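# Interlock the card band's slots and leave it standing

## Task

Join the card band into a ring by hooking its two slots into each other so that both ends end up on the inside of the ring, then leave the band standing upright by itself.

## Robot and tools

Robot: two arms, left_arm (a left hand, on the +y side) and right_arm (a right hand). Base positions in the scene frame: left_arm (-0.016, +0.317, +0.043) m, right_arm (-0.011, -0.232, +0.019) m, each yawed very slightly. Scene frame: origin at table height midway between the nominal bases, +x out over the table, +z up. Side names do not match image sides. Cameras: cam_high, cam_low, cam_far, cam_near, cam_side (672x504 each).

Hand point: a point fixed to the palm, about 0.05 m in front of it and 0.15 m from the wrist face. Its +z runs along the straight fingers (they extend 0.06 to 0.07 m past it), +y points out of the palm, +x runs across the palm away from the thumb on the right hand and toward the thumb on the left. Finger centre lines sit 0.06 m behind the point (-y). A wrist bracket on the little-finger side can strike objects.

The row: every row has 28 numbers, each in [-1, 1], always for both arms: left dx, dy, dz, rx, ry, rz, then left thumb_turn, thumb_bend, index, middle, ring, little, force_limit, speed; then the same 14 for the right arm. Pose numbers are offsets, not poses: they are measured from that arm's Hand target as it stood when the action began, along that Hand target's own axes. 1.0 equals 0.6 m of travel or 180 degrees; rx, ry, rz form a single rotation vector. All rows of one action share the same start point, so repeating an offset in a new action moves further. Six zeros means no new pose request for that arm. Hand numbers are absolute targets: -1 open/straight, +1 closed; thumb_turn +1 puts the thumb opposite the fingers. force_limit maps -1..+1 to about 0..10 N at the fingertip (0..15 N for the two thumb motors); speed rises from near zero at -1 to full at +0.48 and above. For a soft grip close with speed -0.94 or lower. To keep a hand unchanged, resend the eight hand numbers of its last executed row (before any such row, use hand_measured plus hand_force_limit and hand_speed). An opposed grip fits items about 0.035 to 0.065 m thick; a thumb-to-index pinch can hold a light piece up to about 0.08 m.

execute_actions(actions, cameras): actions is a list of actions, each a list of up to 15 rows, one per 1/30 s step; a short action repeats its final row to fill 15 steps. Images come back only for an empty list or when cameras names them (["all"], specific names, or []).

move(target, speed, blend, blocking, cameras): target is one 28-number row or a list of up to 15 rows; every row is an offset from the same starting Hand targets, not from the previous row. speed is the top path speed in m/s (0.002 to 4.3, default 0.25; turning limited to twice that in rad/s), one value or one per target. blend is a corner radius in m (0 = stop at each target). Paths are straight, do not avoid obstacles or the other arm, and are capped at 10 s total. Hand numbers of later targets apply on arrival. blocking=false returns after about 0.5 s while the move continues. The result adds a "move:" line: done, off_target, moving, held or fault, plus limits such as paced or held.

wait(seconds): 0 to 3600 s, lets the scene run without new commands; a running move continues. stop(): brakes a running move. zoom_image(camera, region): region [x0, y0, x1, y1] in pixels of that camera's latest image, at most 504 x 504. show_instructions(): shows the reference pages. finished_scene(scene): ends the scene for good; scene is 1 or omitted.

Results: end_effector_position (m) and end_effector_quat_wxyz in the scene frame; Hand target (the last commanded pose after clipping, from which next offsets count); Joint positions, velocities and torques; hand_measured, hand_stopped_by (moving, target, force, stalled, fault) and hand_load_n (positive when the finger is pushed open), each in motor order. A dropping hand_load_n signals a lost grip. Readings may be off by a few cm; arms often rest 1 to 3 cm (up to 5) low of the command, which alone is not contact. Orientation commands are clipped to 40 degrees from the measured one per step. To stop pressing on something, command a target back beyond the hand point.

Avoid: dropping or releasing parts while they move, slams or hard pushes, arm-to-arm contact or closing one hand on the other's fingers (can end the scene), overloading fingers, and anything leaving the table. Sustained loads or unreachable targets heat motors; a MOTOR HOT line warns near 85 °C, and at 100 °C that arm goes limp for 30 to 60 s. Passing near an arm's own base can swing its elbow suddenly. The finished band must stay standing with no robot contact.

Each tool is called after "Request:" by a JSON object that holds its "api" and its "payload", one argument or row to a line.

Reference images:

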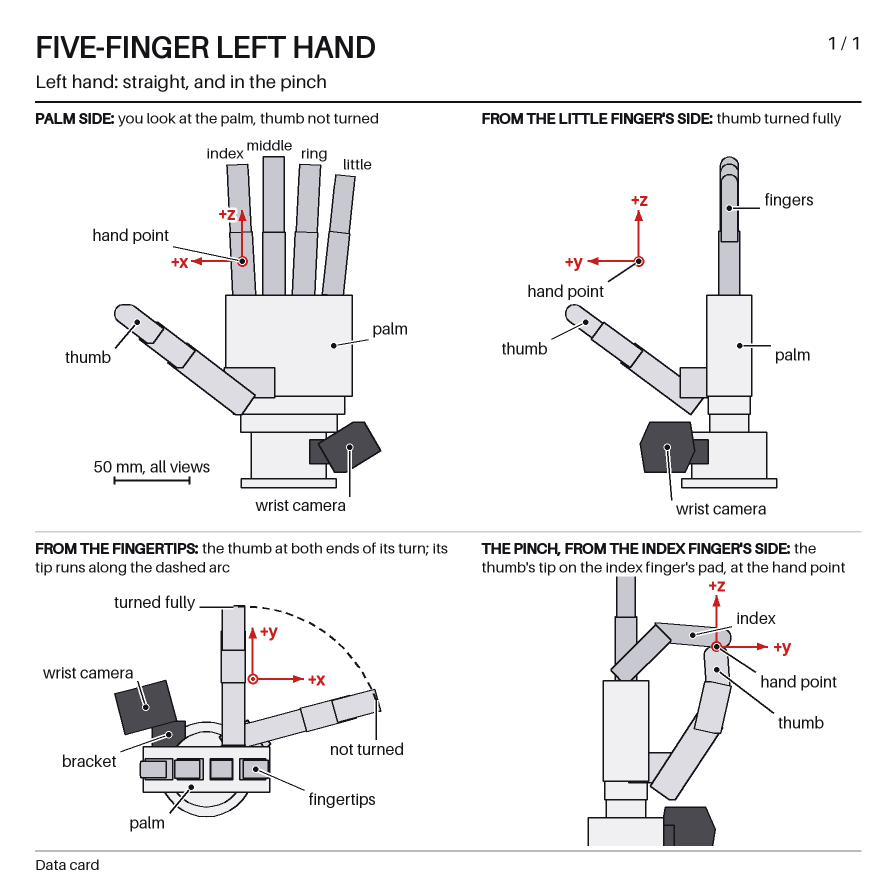

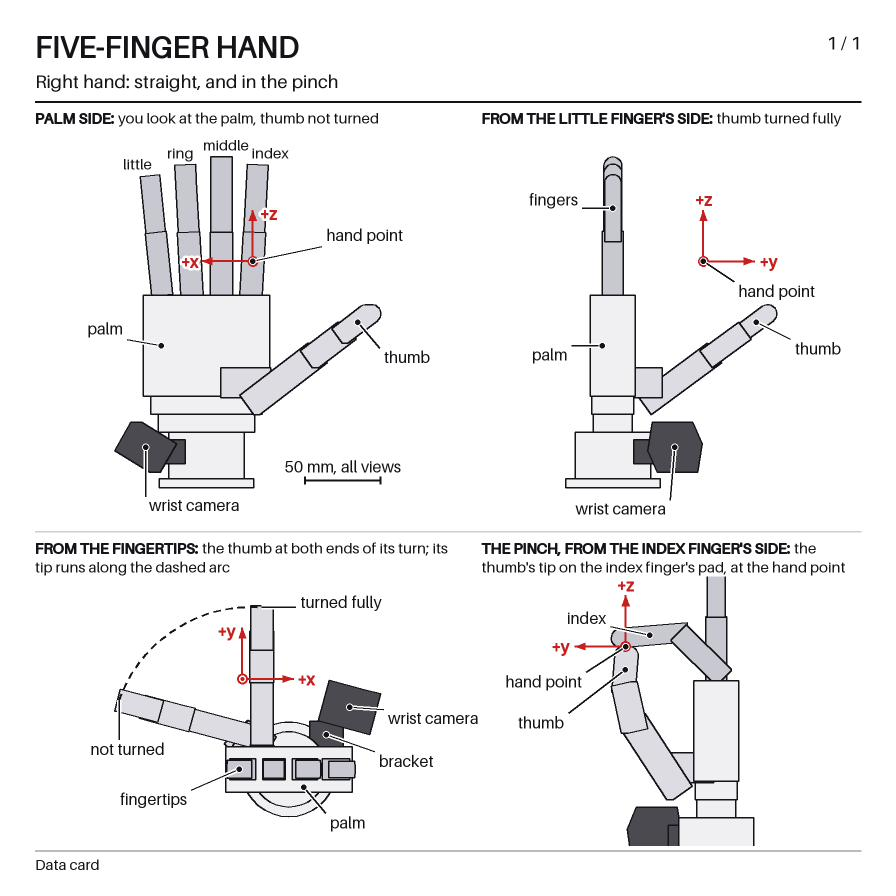

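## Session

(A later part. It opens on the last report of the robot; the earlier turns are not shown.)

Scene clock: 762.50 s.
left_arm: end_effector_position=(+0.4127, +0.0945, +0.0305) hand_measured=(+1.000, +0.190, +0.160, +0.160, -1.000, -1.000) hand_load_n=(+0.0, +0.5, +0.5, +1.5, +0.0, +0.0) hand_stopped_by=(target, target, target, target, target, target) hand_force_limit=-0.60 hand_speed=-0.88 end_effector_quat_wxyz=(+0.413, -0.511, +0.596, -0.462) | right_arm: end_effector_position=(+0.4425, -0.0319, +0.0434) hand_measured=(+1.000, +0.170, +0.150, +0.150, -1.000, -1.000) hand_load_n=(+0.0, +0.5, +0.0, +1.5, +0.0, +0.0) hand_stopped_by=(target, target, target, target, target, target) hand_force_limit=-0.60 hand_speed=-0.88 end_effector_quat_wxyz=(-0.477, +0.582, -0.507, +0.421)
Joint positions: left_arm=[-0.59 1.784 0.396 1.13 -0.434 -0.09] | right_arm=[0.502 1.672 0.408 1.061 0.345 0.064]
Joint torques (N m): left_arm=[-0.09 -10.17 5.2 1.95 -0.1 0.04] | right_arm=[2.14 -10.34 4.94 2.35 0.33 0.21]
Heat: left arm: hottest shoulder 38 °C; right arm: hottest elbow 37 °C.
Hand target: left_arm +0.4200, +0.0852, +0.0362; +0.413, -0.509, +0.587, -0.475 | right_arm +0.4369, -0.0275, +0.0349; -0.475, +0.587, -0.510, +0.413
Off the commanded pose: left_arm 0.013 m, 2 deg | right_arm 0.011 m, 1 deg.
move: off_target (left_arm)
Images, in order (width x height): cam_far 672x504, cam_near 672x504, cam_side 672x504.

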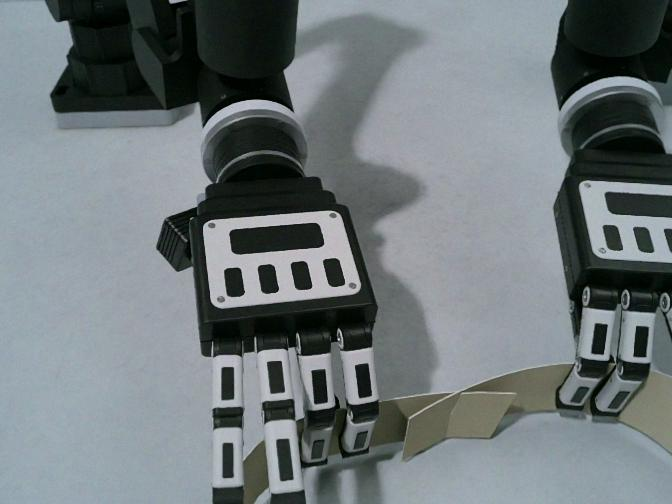

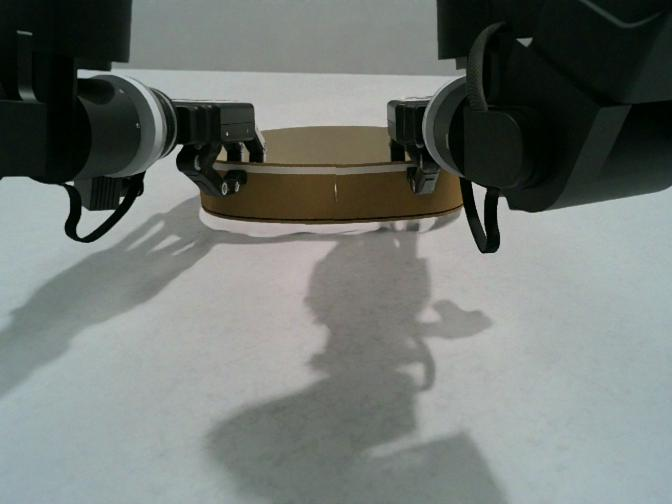

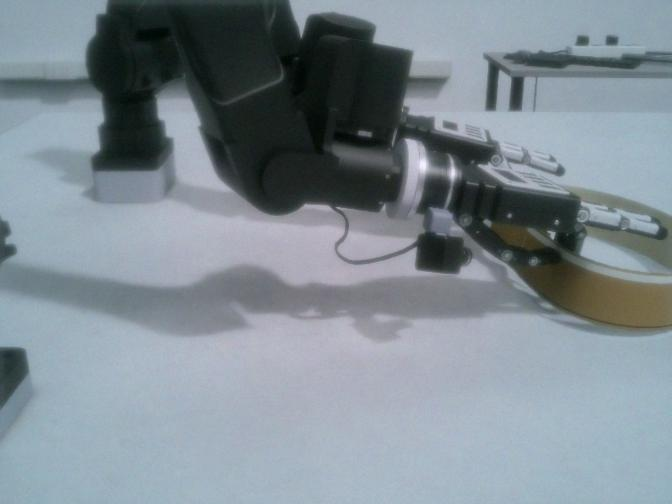

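Request:
{"api": "move", "payload": {
  "target": [0,0.0114,0.0024,0,0,0,1,0.19,0.16,0.16,-1,-1,-0.6,-0.88, 0,0.0114,0.0024,0,0,0,1,0.17,0.15,0.15,-1,-1,-0.6,-0.88],
  "cameras": ["cam_near","cam_far","cam_side"],
  "speed": 0.03
}}

Request:
{"api": "zoom_image", "payload": {
  "camera": "cam_near",
  "region": [180, 100, 480, 260]
}}

Request:
{"api": "zoom_image", "payload": {
  "camera": "cam_side",
  "region": [400, 150, 672, 350]
}}

Scene clock: 774.67 s.
left_arm: end_effector_position=(+0.4137, +0.0938, +0.0248) hand_measured=(+1.000, +0.190, +0.160, +0.160, -1.000, -1.000) hand_load_n=(+0.0, +0.5, +0.5, +1.5, +0.0, +0.0) hand_stopped_by=(target, target, target, target, target, target) hand_force_limit=-0.60 hand_speed=-0.88 end_effector_quat_wxyz=(+0.414, -0.511, +0.595, -0.464) | right_arm: end_effector_position=(+0.4415, -0.0324, +0.0349) hand_measured=(+1.000, +0.170, +0.150, +0.150, -1.000, -1.000) hand_load_n=(-0.5, +0.0, +0.0, +1.5, +0.0, +0.0) hand_stopped_by=(target, target, target, target, target, target) hand_force_limit=-0.60 hand_speed=-0.88 end_effector_quat_wxyz=(-0.474, +0.584, -0.509, +0.419)
Joint positions: left_arm=[-0.59 1.815 0.4 1.161 -0.434 -0.09] | right_arm=[0.502 1.699 0.408 1.077 0.346 0.065]
Joint torques (N m): left_arm=[0.03 -10.23 4.83 1.95 -0.1 0.04] | right_arm=[2.26 -9.93 4.72 3 0.29 0.19]
Heat: left arm: hottest shoulder 38 °C; right arm: hottest elbow 37 °C.
Hand target: left_arm +0.4202, +0.0851, +0.0293; +0.413, -0.509, +0.586, -0.475 | right_arm +0.4369, -0.0275, +0.0279; -0.475, +0.587, -0.510, +0.413
Off the commanded pose: left_arm 0.012 m, 2 deg | right_arm 0.010 m, 1 deg.
move: off_target (left_arm)
Images, in order (width x height): cam_far 672x504, cam_near 672x504, cam_side 672x504.

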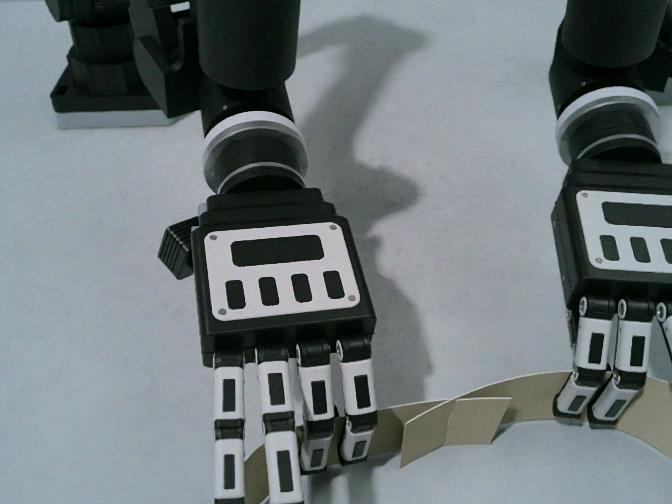

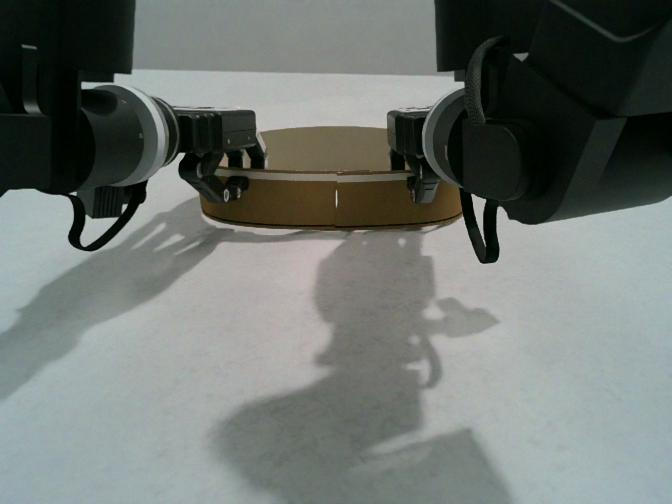

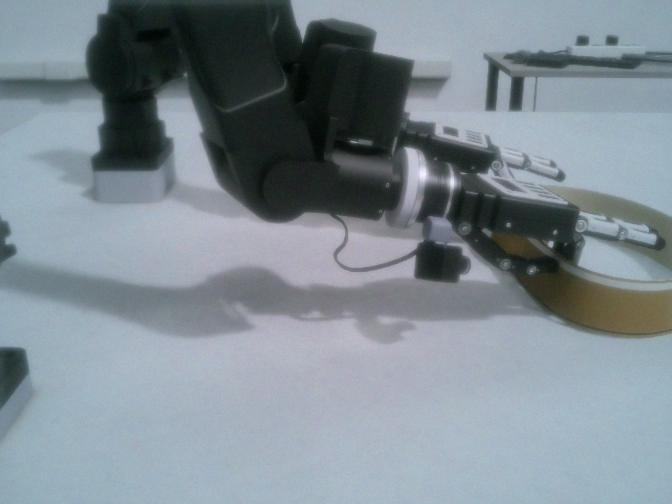

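Scaled by 1.680 from the camera's image (finer frame: 960x720).

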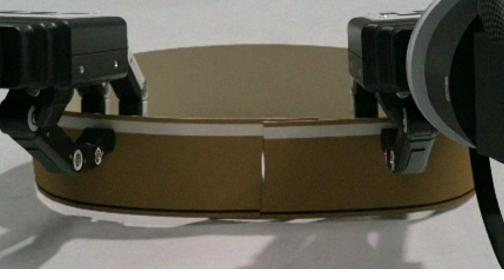

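Scaled by 1.853 from the camera's image (finer frame: 960x720).

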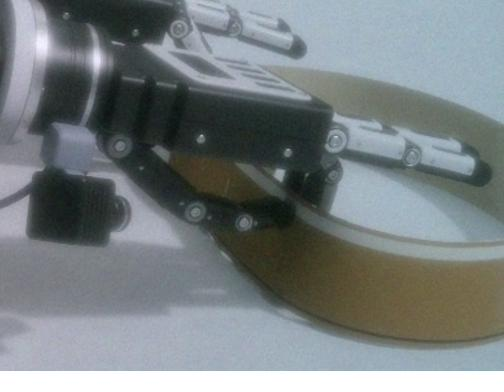

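Request:
{"api": "move", "payload": {
  "target": [0,0,0,0,0.0761,0.0162,1,0.19,0.16,0.16,-1,-1,-0.6,-0.88, 0,0,0,0,-0.0761,-0.0162,1,0.17,0.15,0.15,-1,-1,-0.6,-0.88],
  "cameras": ["cam_near","cam_far","cam_side"],
  "speed": 0.04
}}

Request:
{"api": "zoom_image", "payload": {
  "camera": "cam_near",
  "region": [180, 100, 480, 260]
}}

Request:
{"api": "zoom_image", "payload": {
  "camera": "cam_far",
  "region": [340, 290, 600, 490]
}}

Scene clock: 789.47 s.
left_arm: end_effector_position=(+0.4150, +0.0843, +0.0287) hand_measured=(+1.000, +0.190, +0.160, +0.160, -1.000, -1.000) hand_load_n=(+0.0, +0.5, +0.5, +0.5, +0.0, +0.0) hand_stopped_by=(target, target, target, target, target, target) hand_force_limit=-0.60 hand_speed=-0.88 end_effector_quat_wxyz=(+0.347, -0.438, +0.647, -0.519) | right_arm: end_effector_position=(+0.4369, -0.0212, +0.0366) hand_measured=(+1.000, +0.170, +0.150, +0.150, -1.000, -1.000) hand_load_n=(-0.5, +0.0, +0.0, +1.0, +0.0, +0.0) hand_stopped_by=(target, target, target, target, target, target) hand_force_limit=-0.60 hand_speed=-0.88 end_effector_quat_wxyz=(-0.528, +0.641, -0.433, +0.350)
Joint positions: left_arm=[-0.467 1.818 0.4 1.195 -0.068 -0.022] | right_arm=[0.387 1.701 0.408 1.093 -0.023 0.005]
Joint torques (N m): left_arm=[1.2 -10.11 4.04 2.06 0.23 0.21] | right_arm=[0.03 -10.17 4.78 3.06 -0.03 -0.08]
Heat: left arm: hottest shoulder 38 °C; right arm: hottest elbow 36 °C.
Hand target: left_arm +0.4202, +0.0852, +0.0293; +0.352, -0.434, +0.644, -0.522 | right_arm +0.4369, -0.0276, +0.0280; -0.521, +0.644, -0.434, +0.352
Off the commanded pose: left_arm 0.005 m, 1 deg | right_arm 0.011 m, 1 deg.
move: off_target (right_arm)
Images, in order (width x height): cam_far 672x504, cam_near 672x504, cam_side 672x504.

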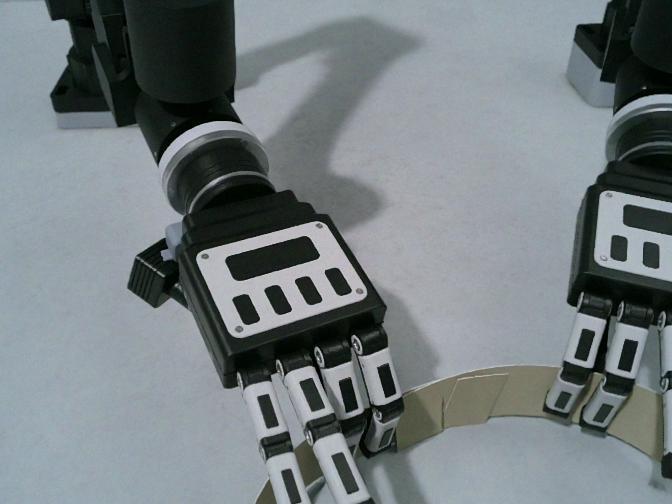

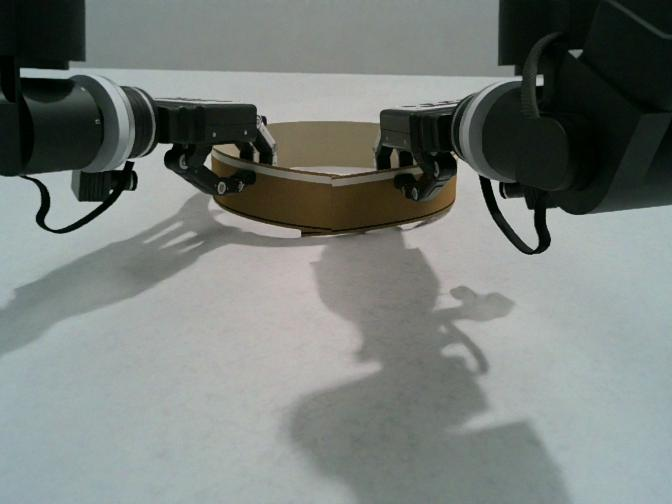

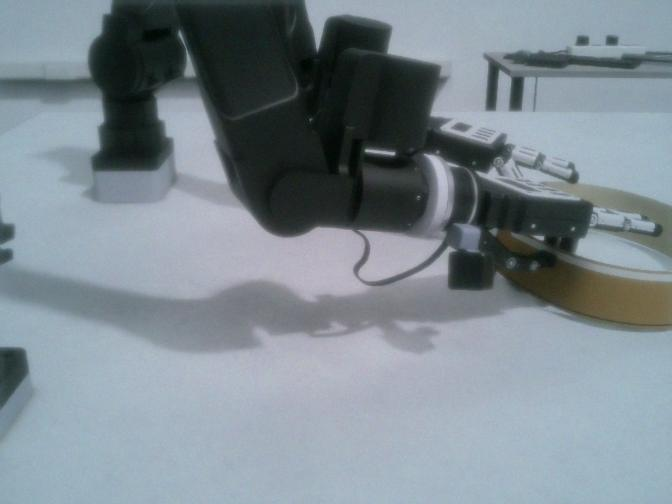

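Scaled by 1.680 from the camera's image (finer frame: 960x720).

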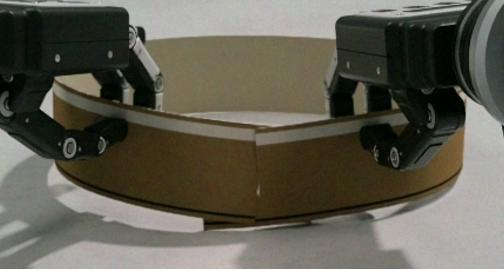

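Scaled by 1.938 from the camera's image (finer frame: 960x720).

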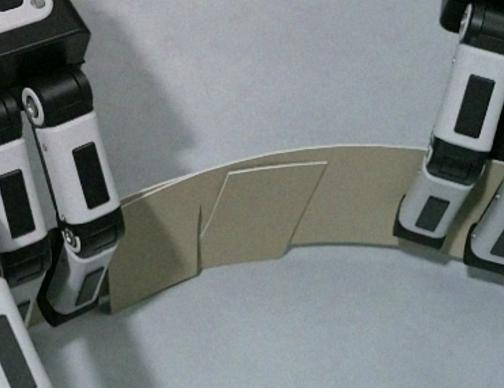

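Request:
{"api": "move", "payload": {
  "target": [0,0.0098,0.0021,0,0,0,1,0.19,0.16,0.16,-1,-1,-0.6,-0.88, 0,0,0,0,0,0,1,0.17,0.15,0.15,-1,-1,-0.6,-0.88],
  "cameras": ["cam_near","cam_far","cam_side"],
  "speed": 0.04
}}

Request:
{"api": "zoom_image", "payload": {
  "camera": "cam_near",
  "region": [180, 100, 480, 260]
}}

Request:
{"api": "zoom_image", "payload": {
  "camera": "cam_far",
  "region": [340, 290, 600, 490]
}}

Scene clock: 796.20 s.
left_arm: end_effector_position=(+0.4141, +0.0847, +0.0224) hand_measured=(+1.000, +0.190, +0.160, +0.160, -1.000, -1.000) hand_load_n=(-0.5, +0.0, +0.5, +1.0, -0.5, -0.5) hand_stopped_by=(target, target, target, target, target, target) hand_force_limit=-0.60 hand_speed=-0.88 end_effector_quat_wxyz=(+0.347, -0.438, +0.647, -0.519) | right_arm: end_effector_position=(+0.4367, -0.0212, +0.0360) hand_measured=(+1.000, +0.170, +0.150, +0.150, -1.000, -1.000) hand_load_n=(-0.5, +0.5, +0.0, +1.5, +0.0, +0.0) hand_stopped_by=(target, target, target, target, target, target) hand_force_limit=-0.60 hand_speed=-0.88 end_effector_quat_wxyz=(-0.528, +0.642, -0.433, +0.349)
Joint positions: left_arm=[-0.467 1.847 0.4 1.223 -0.068 -0.021] | right_arm=[0.387 1.702 0.408 1.093 -0.024 0.004]
Joint torques (N m): left_arm=[1.2 -10.34 4.08 1.94 0.24 0.2] | right_arm=[-0.03 -10.29 4.75 3.08 0 -0.06]
Heat: left arm: hottest shoulder 38 °C; right arm: hottest elbow 36 °C.
Hand target: left_arm +0.4202, +0.0852, +0.0233; +0.352, -0.434, +0.644, -0.522 | right_arm +0.4369, -0.0275, +0.0280; -0.521, +0.644, -0.434, +0.352
Off the commanded pose: left_arm 0.006 m, 1 deg | right_arm 0.010 m, 1 deg.
move: done
Images, in order (width x height): cam_far 672x504, cam_near 672x504, cam_side 672x504.

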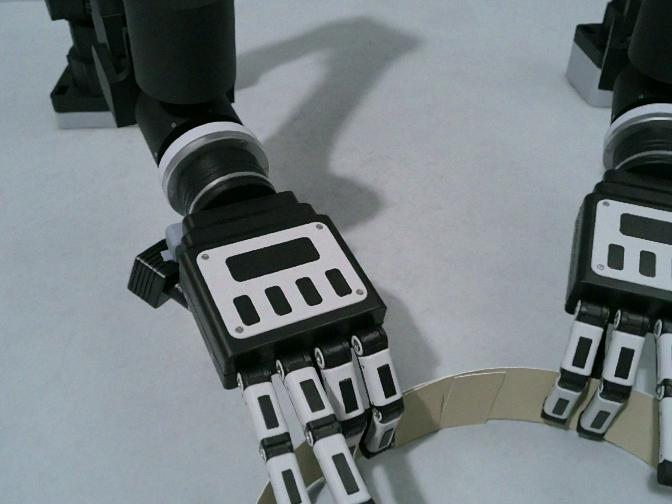

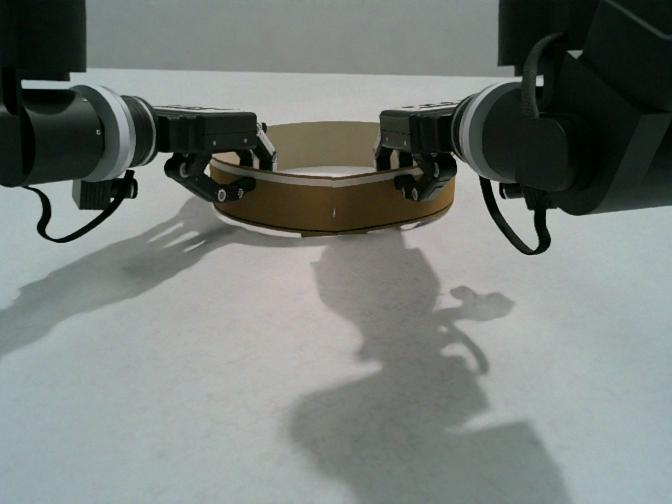

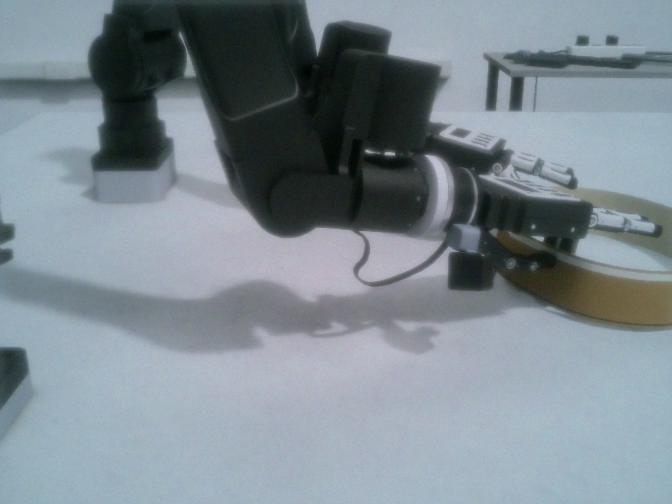

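Scaled by 1.680 from the camera's image (finer frame: 960x720).

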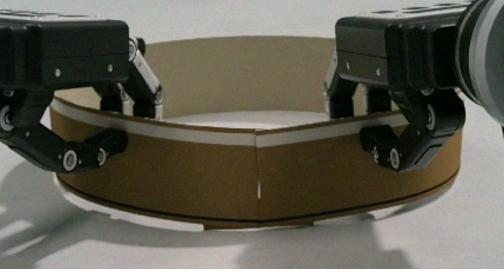

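Scaled by 1.938 from the camera's image (finer frame: 960x720).

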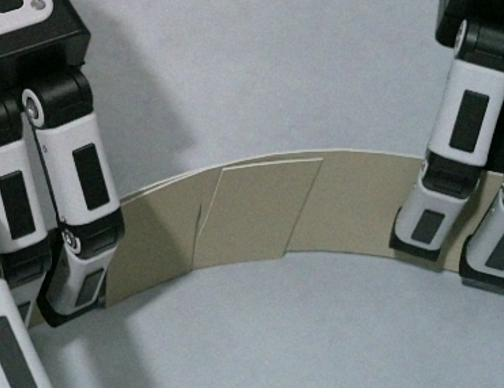

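Request:
{"api": "execute_actions", "payload": {
  "actions": [
    [[0,0,0,0,0,0,1,0.10,0.05,0.05,-1,-1,-0.6,-0.92, 0,0,0,0,0,0,1,0.08,0.05,0.05,-1,-1,-0.6,-0.92]],
    [[0,0,0,0,0,0,1,0.10,0.05,0.05,-1,-1,-0.6,-0.92, 0,0,0,0,0,0,1,0.08,0.05,0.05,-1,-1,-0.6,-0.92]],
    [[0,0,0,0,0,0,1,0.0,-0.1,-0.1,-1,-1,-0.6,-0.9, 0,0,0,0,0,0,1,0.0,-0.1,-0.1,-1,-1,-0.6,-0.9]],
    [[0,0,0,0,0,0,1,0.0,-0.1,-0.1,-1,-1,-0.6,-0.9, 0,0,0,0,0,0,1,0.0,-0.1,-0.1,-1,-1,-0.6,-0.9]]
  ],
  "cameras": ["cam_near","cam_far","cam_side"]
}}

Request:
{"api": "zoom_image", "payload": {
  "camera": "cam_near",
  "region": [180, 100, 480, 260]
}}

Request:
{"api": "zoom_image", "payload": {
  "camera": "cam_far",
  "region": [340, 290, 600, 490]
}}

Scene clock: 815.43 s.
left_arm: end_effector_position=(+0.4140, +0.0845, +0.0224) hand_measured=(+1.000, +0.000, -0.100, -0.100, -1.000, -1.000) hand_load_n=(+0.0, +0.0, +0.0, +0.0, +0.0, +0.0) hand_stopped_by=(target, target, target, target, target, target) hand_force_limit=-0.60 hand_speed=-0.90 end_effector_quat_wxyz=(+0.347, -0.438, +0.647, -0.519) | right_arm: end_effector_position=(+0.4365, -0.0211, +0.0357) hand_measured=(+1.000, +0.000, -0.100, -0.100, -1.000, -1.000) hand_load_n=(+0.0, +0.0, +0.0, +0.0, +0.0, +0.0) hand_stopped_by=(target, target, target, target, target, target) hand_force_limit=-0.60 hand_speed=-0.90 end_effector_quat_wxyz=(-0.528, +0.642, -0.433, +0.349)
Joint positions: left_arm=[-0.467 1.847 0.4 1.223 -0.066 -0.021] | right_arm=[0.387 1.702 0.408 1.093 -0.025 0.004]
Joint torques (N m): left_arm=[1.32 -10.29 4.03 1.95 0.2 0.2] | right_arm=[-0.09 -10.23 4.75 3.08 0.04 -0.06]
Heat: left arm: hottest shoulder 38 °C; right arm: hottest elbow 36 °C.
Hand target: left_arm +0.4202, +0.0851, +0.0233; +0.352, -0.434, +0.644, -0.522 | right_arm +0.4369, -0.0276, +0.0280; -0.521, +0.644, -0.434, +0.352
Off the commanded pose: left_arm 0.006 m, 1 deg | right_arm 0.010 m, 1 deg.
Images, in order (width x height): cam_far 672x504, cam_near 672x504, cam_side 672x504.

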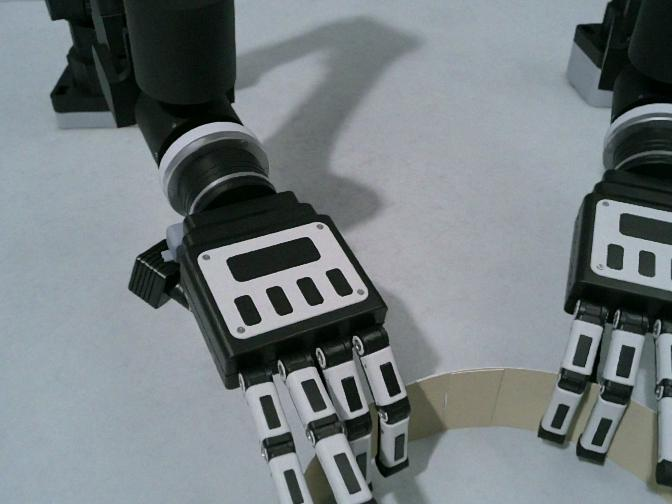

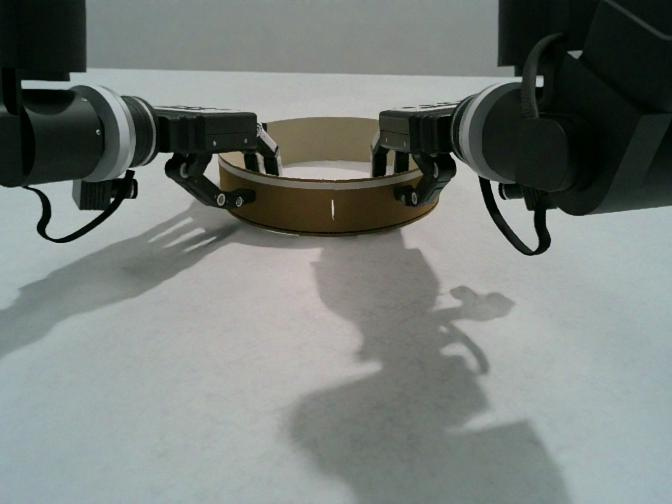

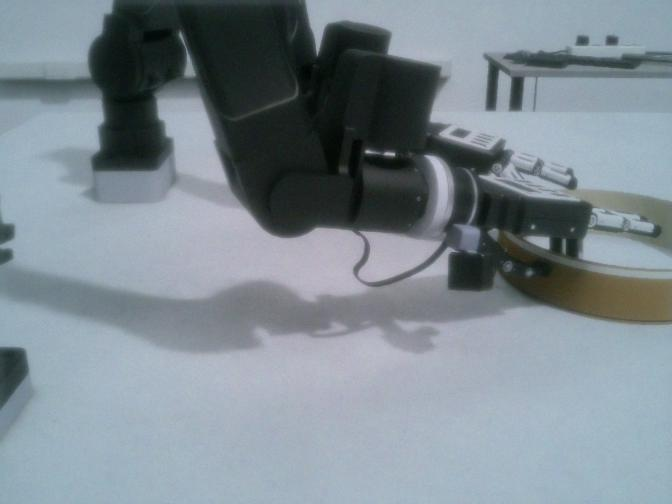

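Scaled by 1.680 from the camera's image (finer frame: 960x720).

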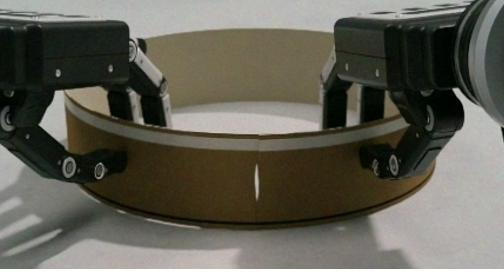

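Scaled by 1.938 from the camera's image (finer frame: 960x720).

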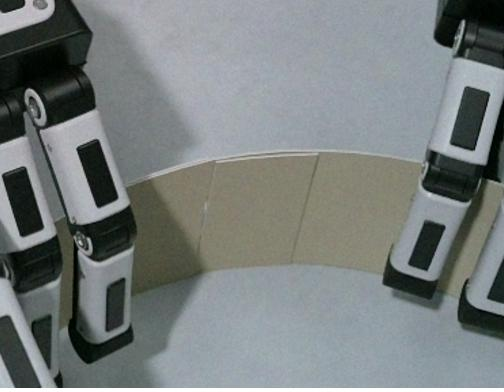

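Request:
{"api": "execute_actions", "payload": {
  "actions": [
    [[0,0,0,0,0,0,1,-0.15,-0.4,-0.4,-1,-1,-0.6,-0.85, 0,0,0,0,0,0,1,-0.25,-0.4,-0.4,-1,-1,-0.6,-0.85]],
    [[0,0,0,0,0,0,1,-0.15,-0.4,-0.4,-1,-1,-0.6,-0.85, 0,0,0,0,0,0,1,-0.25,-0.4,-0.4,-1,-1,-0.6,-0.85]]
  ],
  "cameras": ["cam_near","cam_far","cam_side"]
}}

Request:
{"api": "zoom_image", "payload": {
  "camera": "cam_near",
  "region": [180, 100, 480, 260]
}}

Request:
{"api": "zoom_image", "payload": {
  "camera": "cam_side",
  "region": [400, 150, 672, 350]
}}

Scene clock: 825.93 s.
left_arm: end_effector_position=(+0.4140, +0.0845, +0.0224) hand_measured=(+1.000, -0.150, -0.400, -0.400, -1.000, -1.000) hand_load_n=(+0.0, +0.0, +0.0, +0.0, +0.0, +0.0) hand_stopped_by=(target, target, target, target, target, target) hand_force_limit=-0.60 hand_speed=-0.85 end_effector_quat_wxyz=(+0.347, -0.438, +0.647, -0.519) | right_arm: end_effector_position=(+0.4365, -0.0211, +0.0357) hand_measured=(+1.000, -0.250, -0.400, -0.400, -1.000, -1.000) hand_load_n=(+0.0, +0.0, +0.0, +0.0, +0.0, +0.0) hand_stopped_by=(target, target, target, target, target, target) hand_force_limit=-0.60 hand_speed=-0.85 end_effector_quat_wxyz=(-0.528, +0.642, -0.433, +0.349)
Joint positions: left_arm=[-0.467 1.847 0.4 1.223 -0.066 -0.021] | right_arm=[0.387 1.702 0.408 1.093 -0.025 0.004]
Joint torques (N m): left_arm=[1.2 -10.34 4.01 1.98 0.19 0.2] | right_arm=[0.09 -10.23 4.74 3.07 0.05 -0.05]
Heat: left arm: hottest shoulder 38 °C; right arm: hottest elbow 36 °C.
Hand target: left_arm +0.4202, +0.0851, +0.0233; +0.352, -0.434, +0.644, -0.522 | right_arm +0.4369, -0.0276, +0.0280; -0.521, +0.644, -0.434, +0.352
Off the commanded pose: left_arm 0.006 m, 1 deg | right_arm 0.010 m, 1 deg.
Images, in order (width x height): cam_far 672x504, cam_near 672x504, cam_side 672x504.

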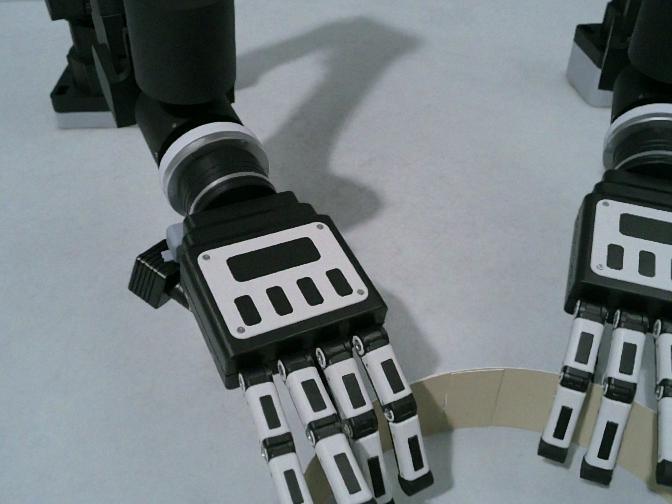

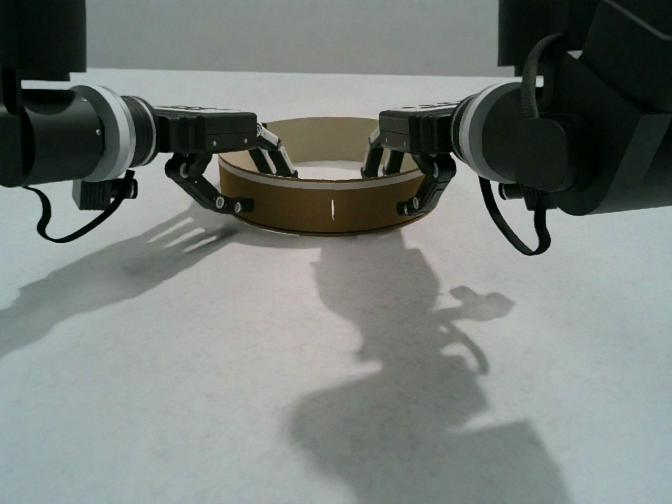

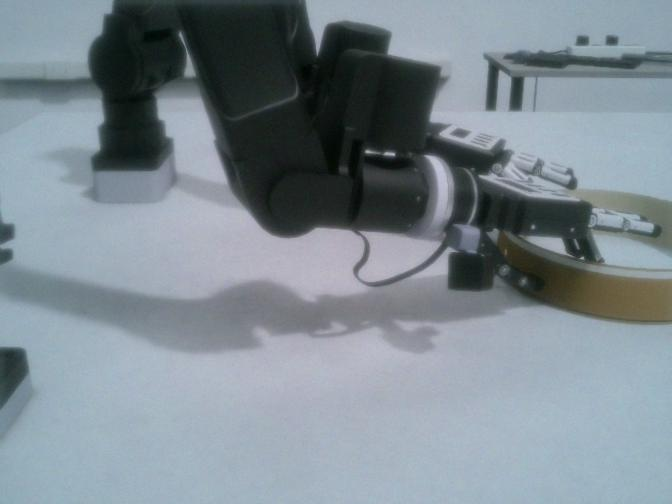

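Scaled by 1.680 from the camera's image (finer frame: 960x720).

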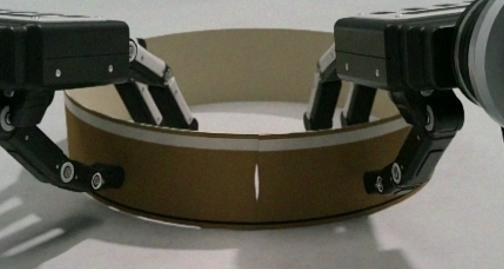

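Scaled by 1.853 from the camera's image (finer frame: 960x720).

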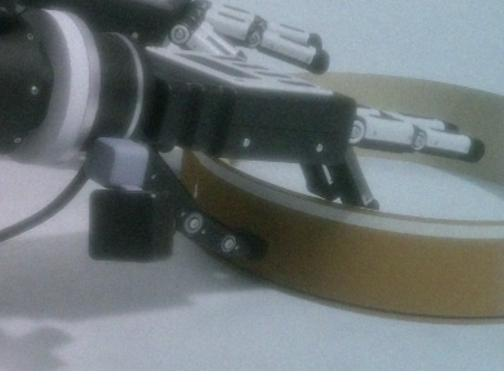

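Request:
{"api": "move", "payload": {
  "target": [
    [0,0.0028,-0.013,0,0,0,1,-0.15,-0.4,-0.4,-1,-1,-0.6,-0.85, 0,-0.007,-0.015,0,0,0,1,-0.25,-0.4,-0.4,-1,-1,-0.6,-0.85],
    [0,-0.1276,-0.0407,0,0,0,1,-0.4,-0.4,-0.4,-1,-1,-0.6,-0.85, 0,-0.1276,-0.0407,0,0,0,1,-0.4,-0.4,-0.4,-1,-1,-0.6,-0.85]
  ],
  "cameras": ["all"],
  "speed": 0.04
}}

Request:
{"api": "zoom_image", "payload": {
  "camera": "cam_near",
  "region": [180, 80, 480, 280]
}}

Request:
{"api": "zoom_image", "payload": {
  "camera": "cam_far",
  "region": [340, 290, 600, 490]
}}

Scene clock: 839.00 s.
left_arm: end_effector_position=(+0.4072, +0.0878, +0.0933) hand_measured=(+1.000, -0.400, -0.400, -0.400, -1.000, -1.000) hand_load_n=(+0.0, +0.0, +0.0, +0.0, +0.0, +0.0) hand_stopped_by=(target, target, target, target, target, target) hand_force_limit=-0.60 hand_speed=-0.85 end_effector_quat_wxyz=(+0.345, -0.439, +0.649, -0.517) | right_arm: end_effector_position=(+0.4174, -0.0283, +0.0961) hand_measured=(+1.000, -0.400, -0.400, -0.400, -1.000, -1.000) hand_load_n=(+0.0, +0.0, +0.0, +0.0, +0.0, +0.0) hand_stopped_by=(target, target, target, target, target, target) hand_force_limit=-0.60 hand_speed=-0.85 end_effector_quat_wxyz=(-0.518, +0.650, -0.438, +0.342)
Joint positions: left_arm=[-0.467 1.501 0.385 0.888 -0.066 -0.021] | right_arm=[0.387 1.374 0.391 0.752 -0.025 0.004]
Joint torques (N m): left_arm=[1.14 -10.64 6.41 1.1 0.12 0.2] | right_arm=[-0.03 -10.05 10.09 1.92 0.05 -0.06]
Heat: left arm: hottest shoulder 38 °C; right arm: hottest elbow 36 °C.
Hand target: left_arm +0.4127, +0.0881, +0.1033; +0.352, -0.434, +0.644, -0.522 | right_arm +0.4294, -0.0305, +0.1079; -0.521, +0.645, -0.434, +0.352
Off the commanded pose: left_arm 0.011 m, 1 deg | right_arm 0.017 m, 1 deg.
move: off_target (left_arm, right_arm); target 2's new numbers were sent with right_arm's hand 0.017 m and 1 deg from that target

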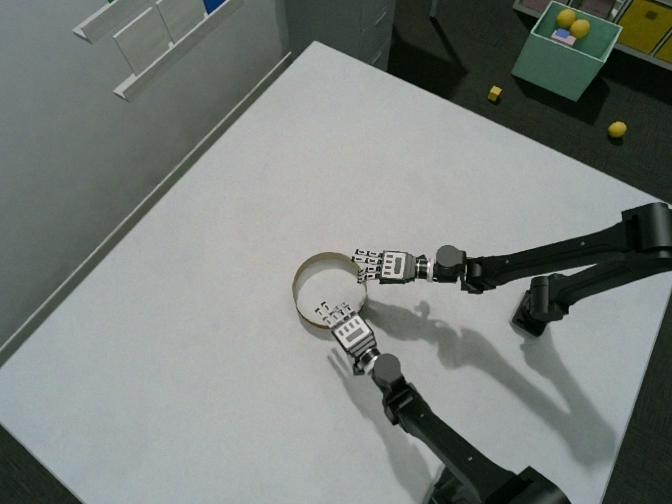

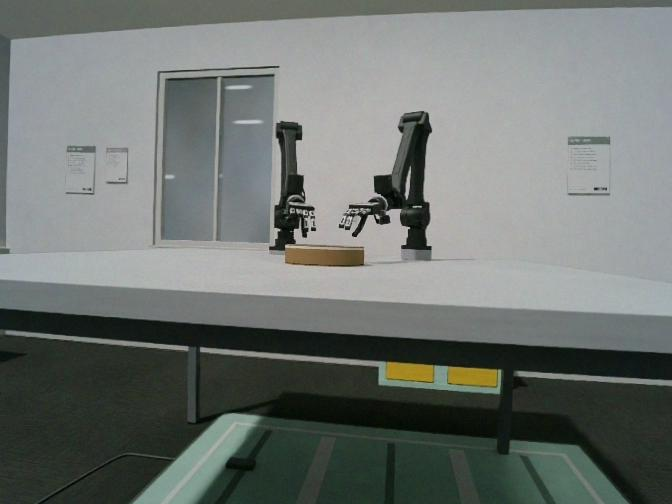

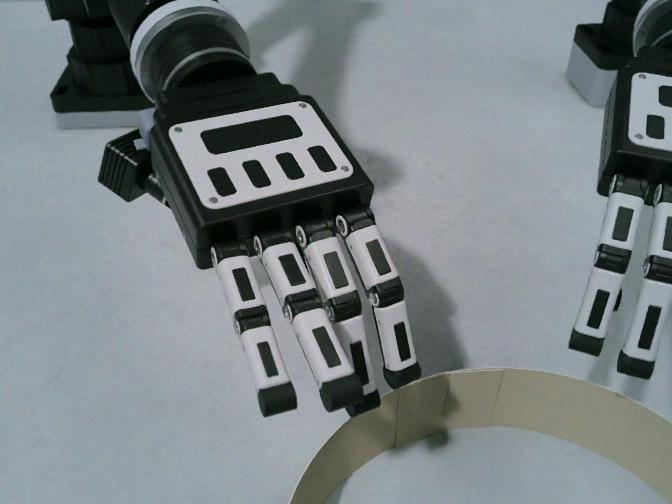

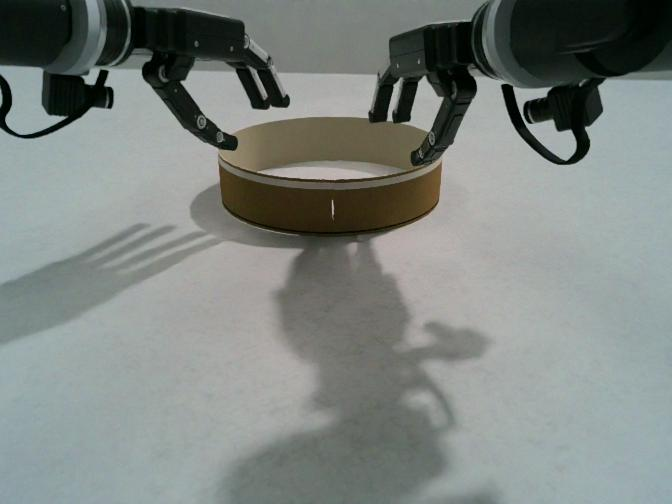

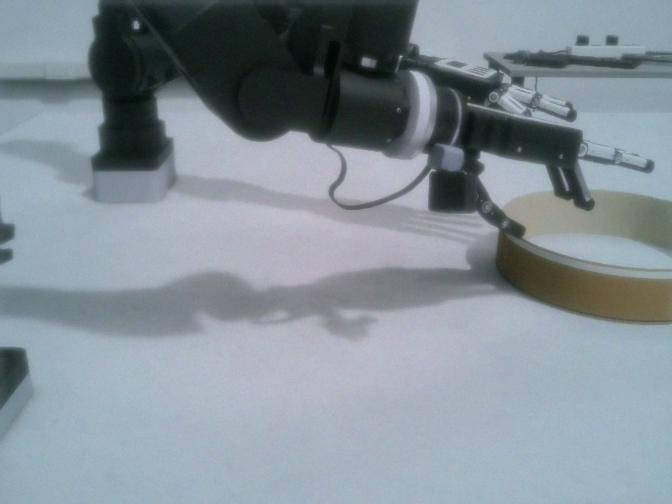

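Scaled by 1.680 from the camera's image (finer frame: 960x720).

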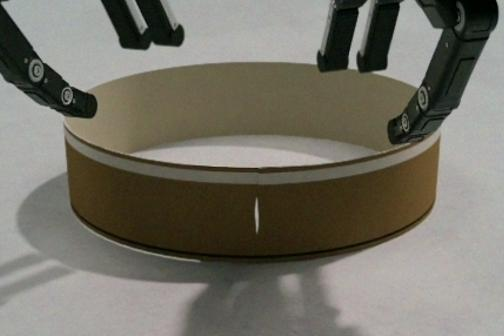

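Scaled by 1.938 from the camera's image (finer frame: 960x720).

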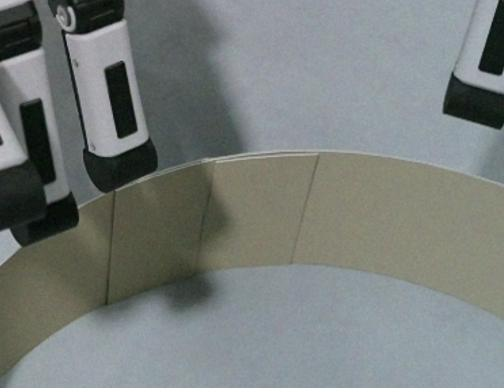

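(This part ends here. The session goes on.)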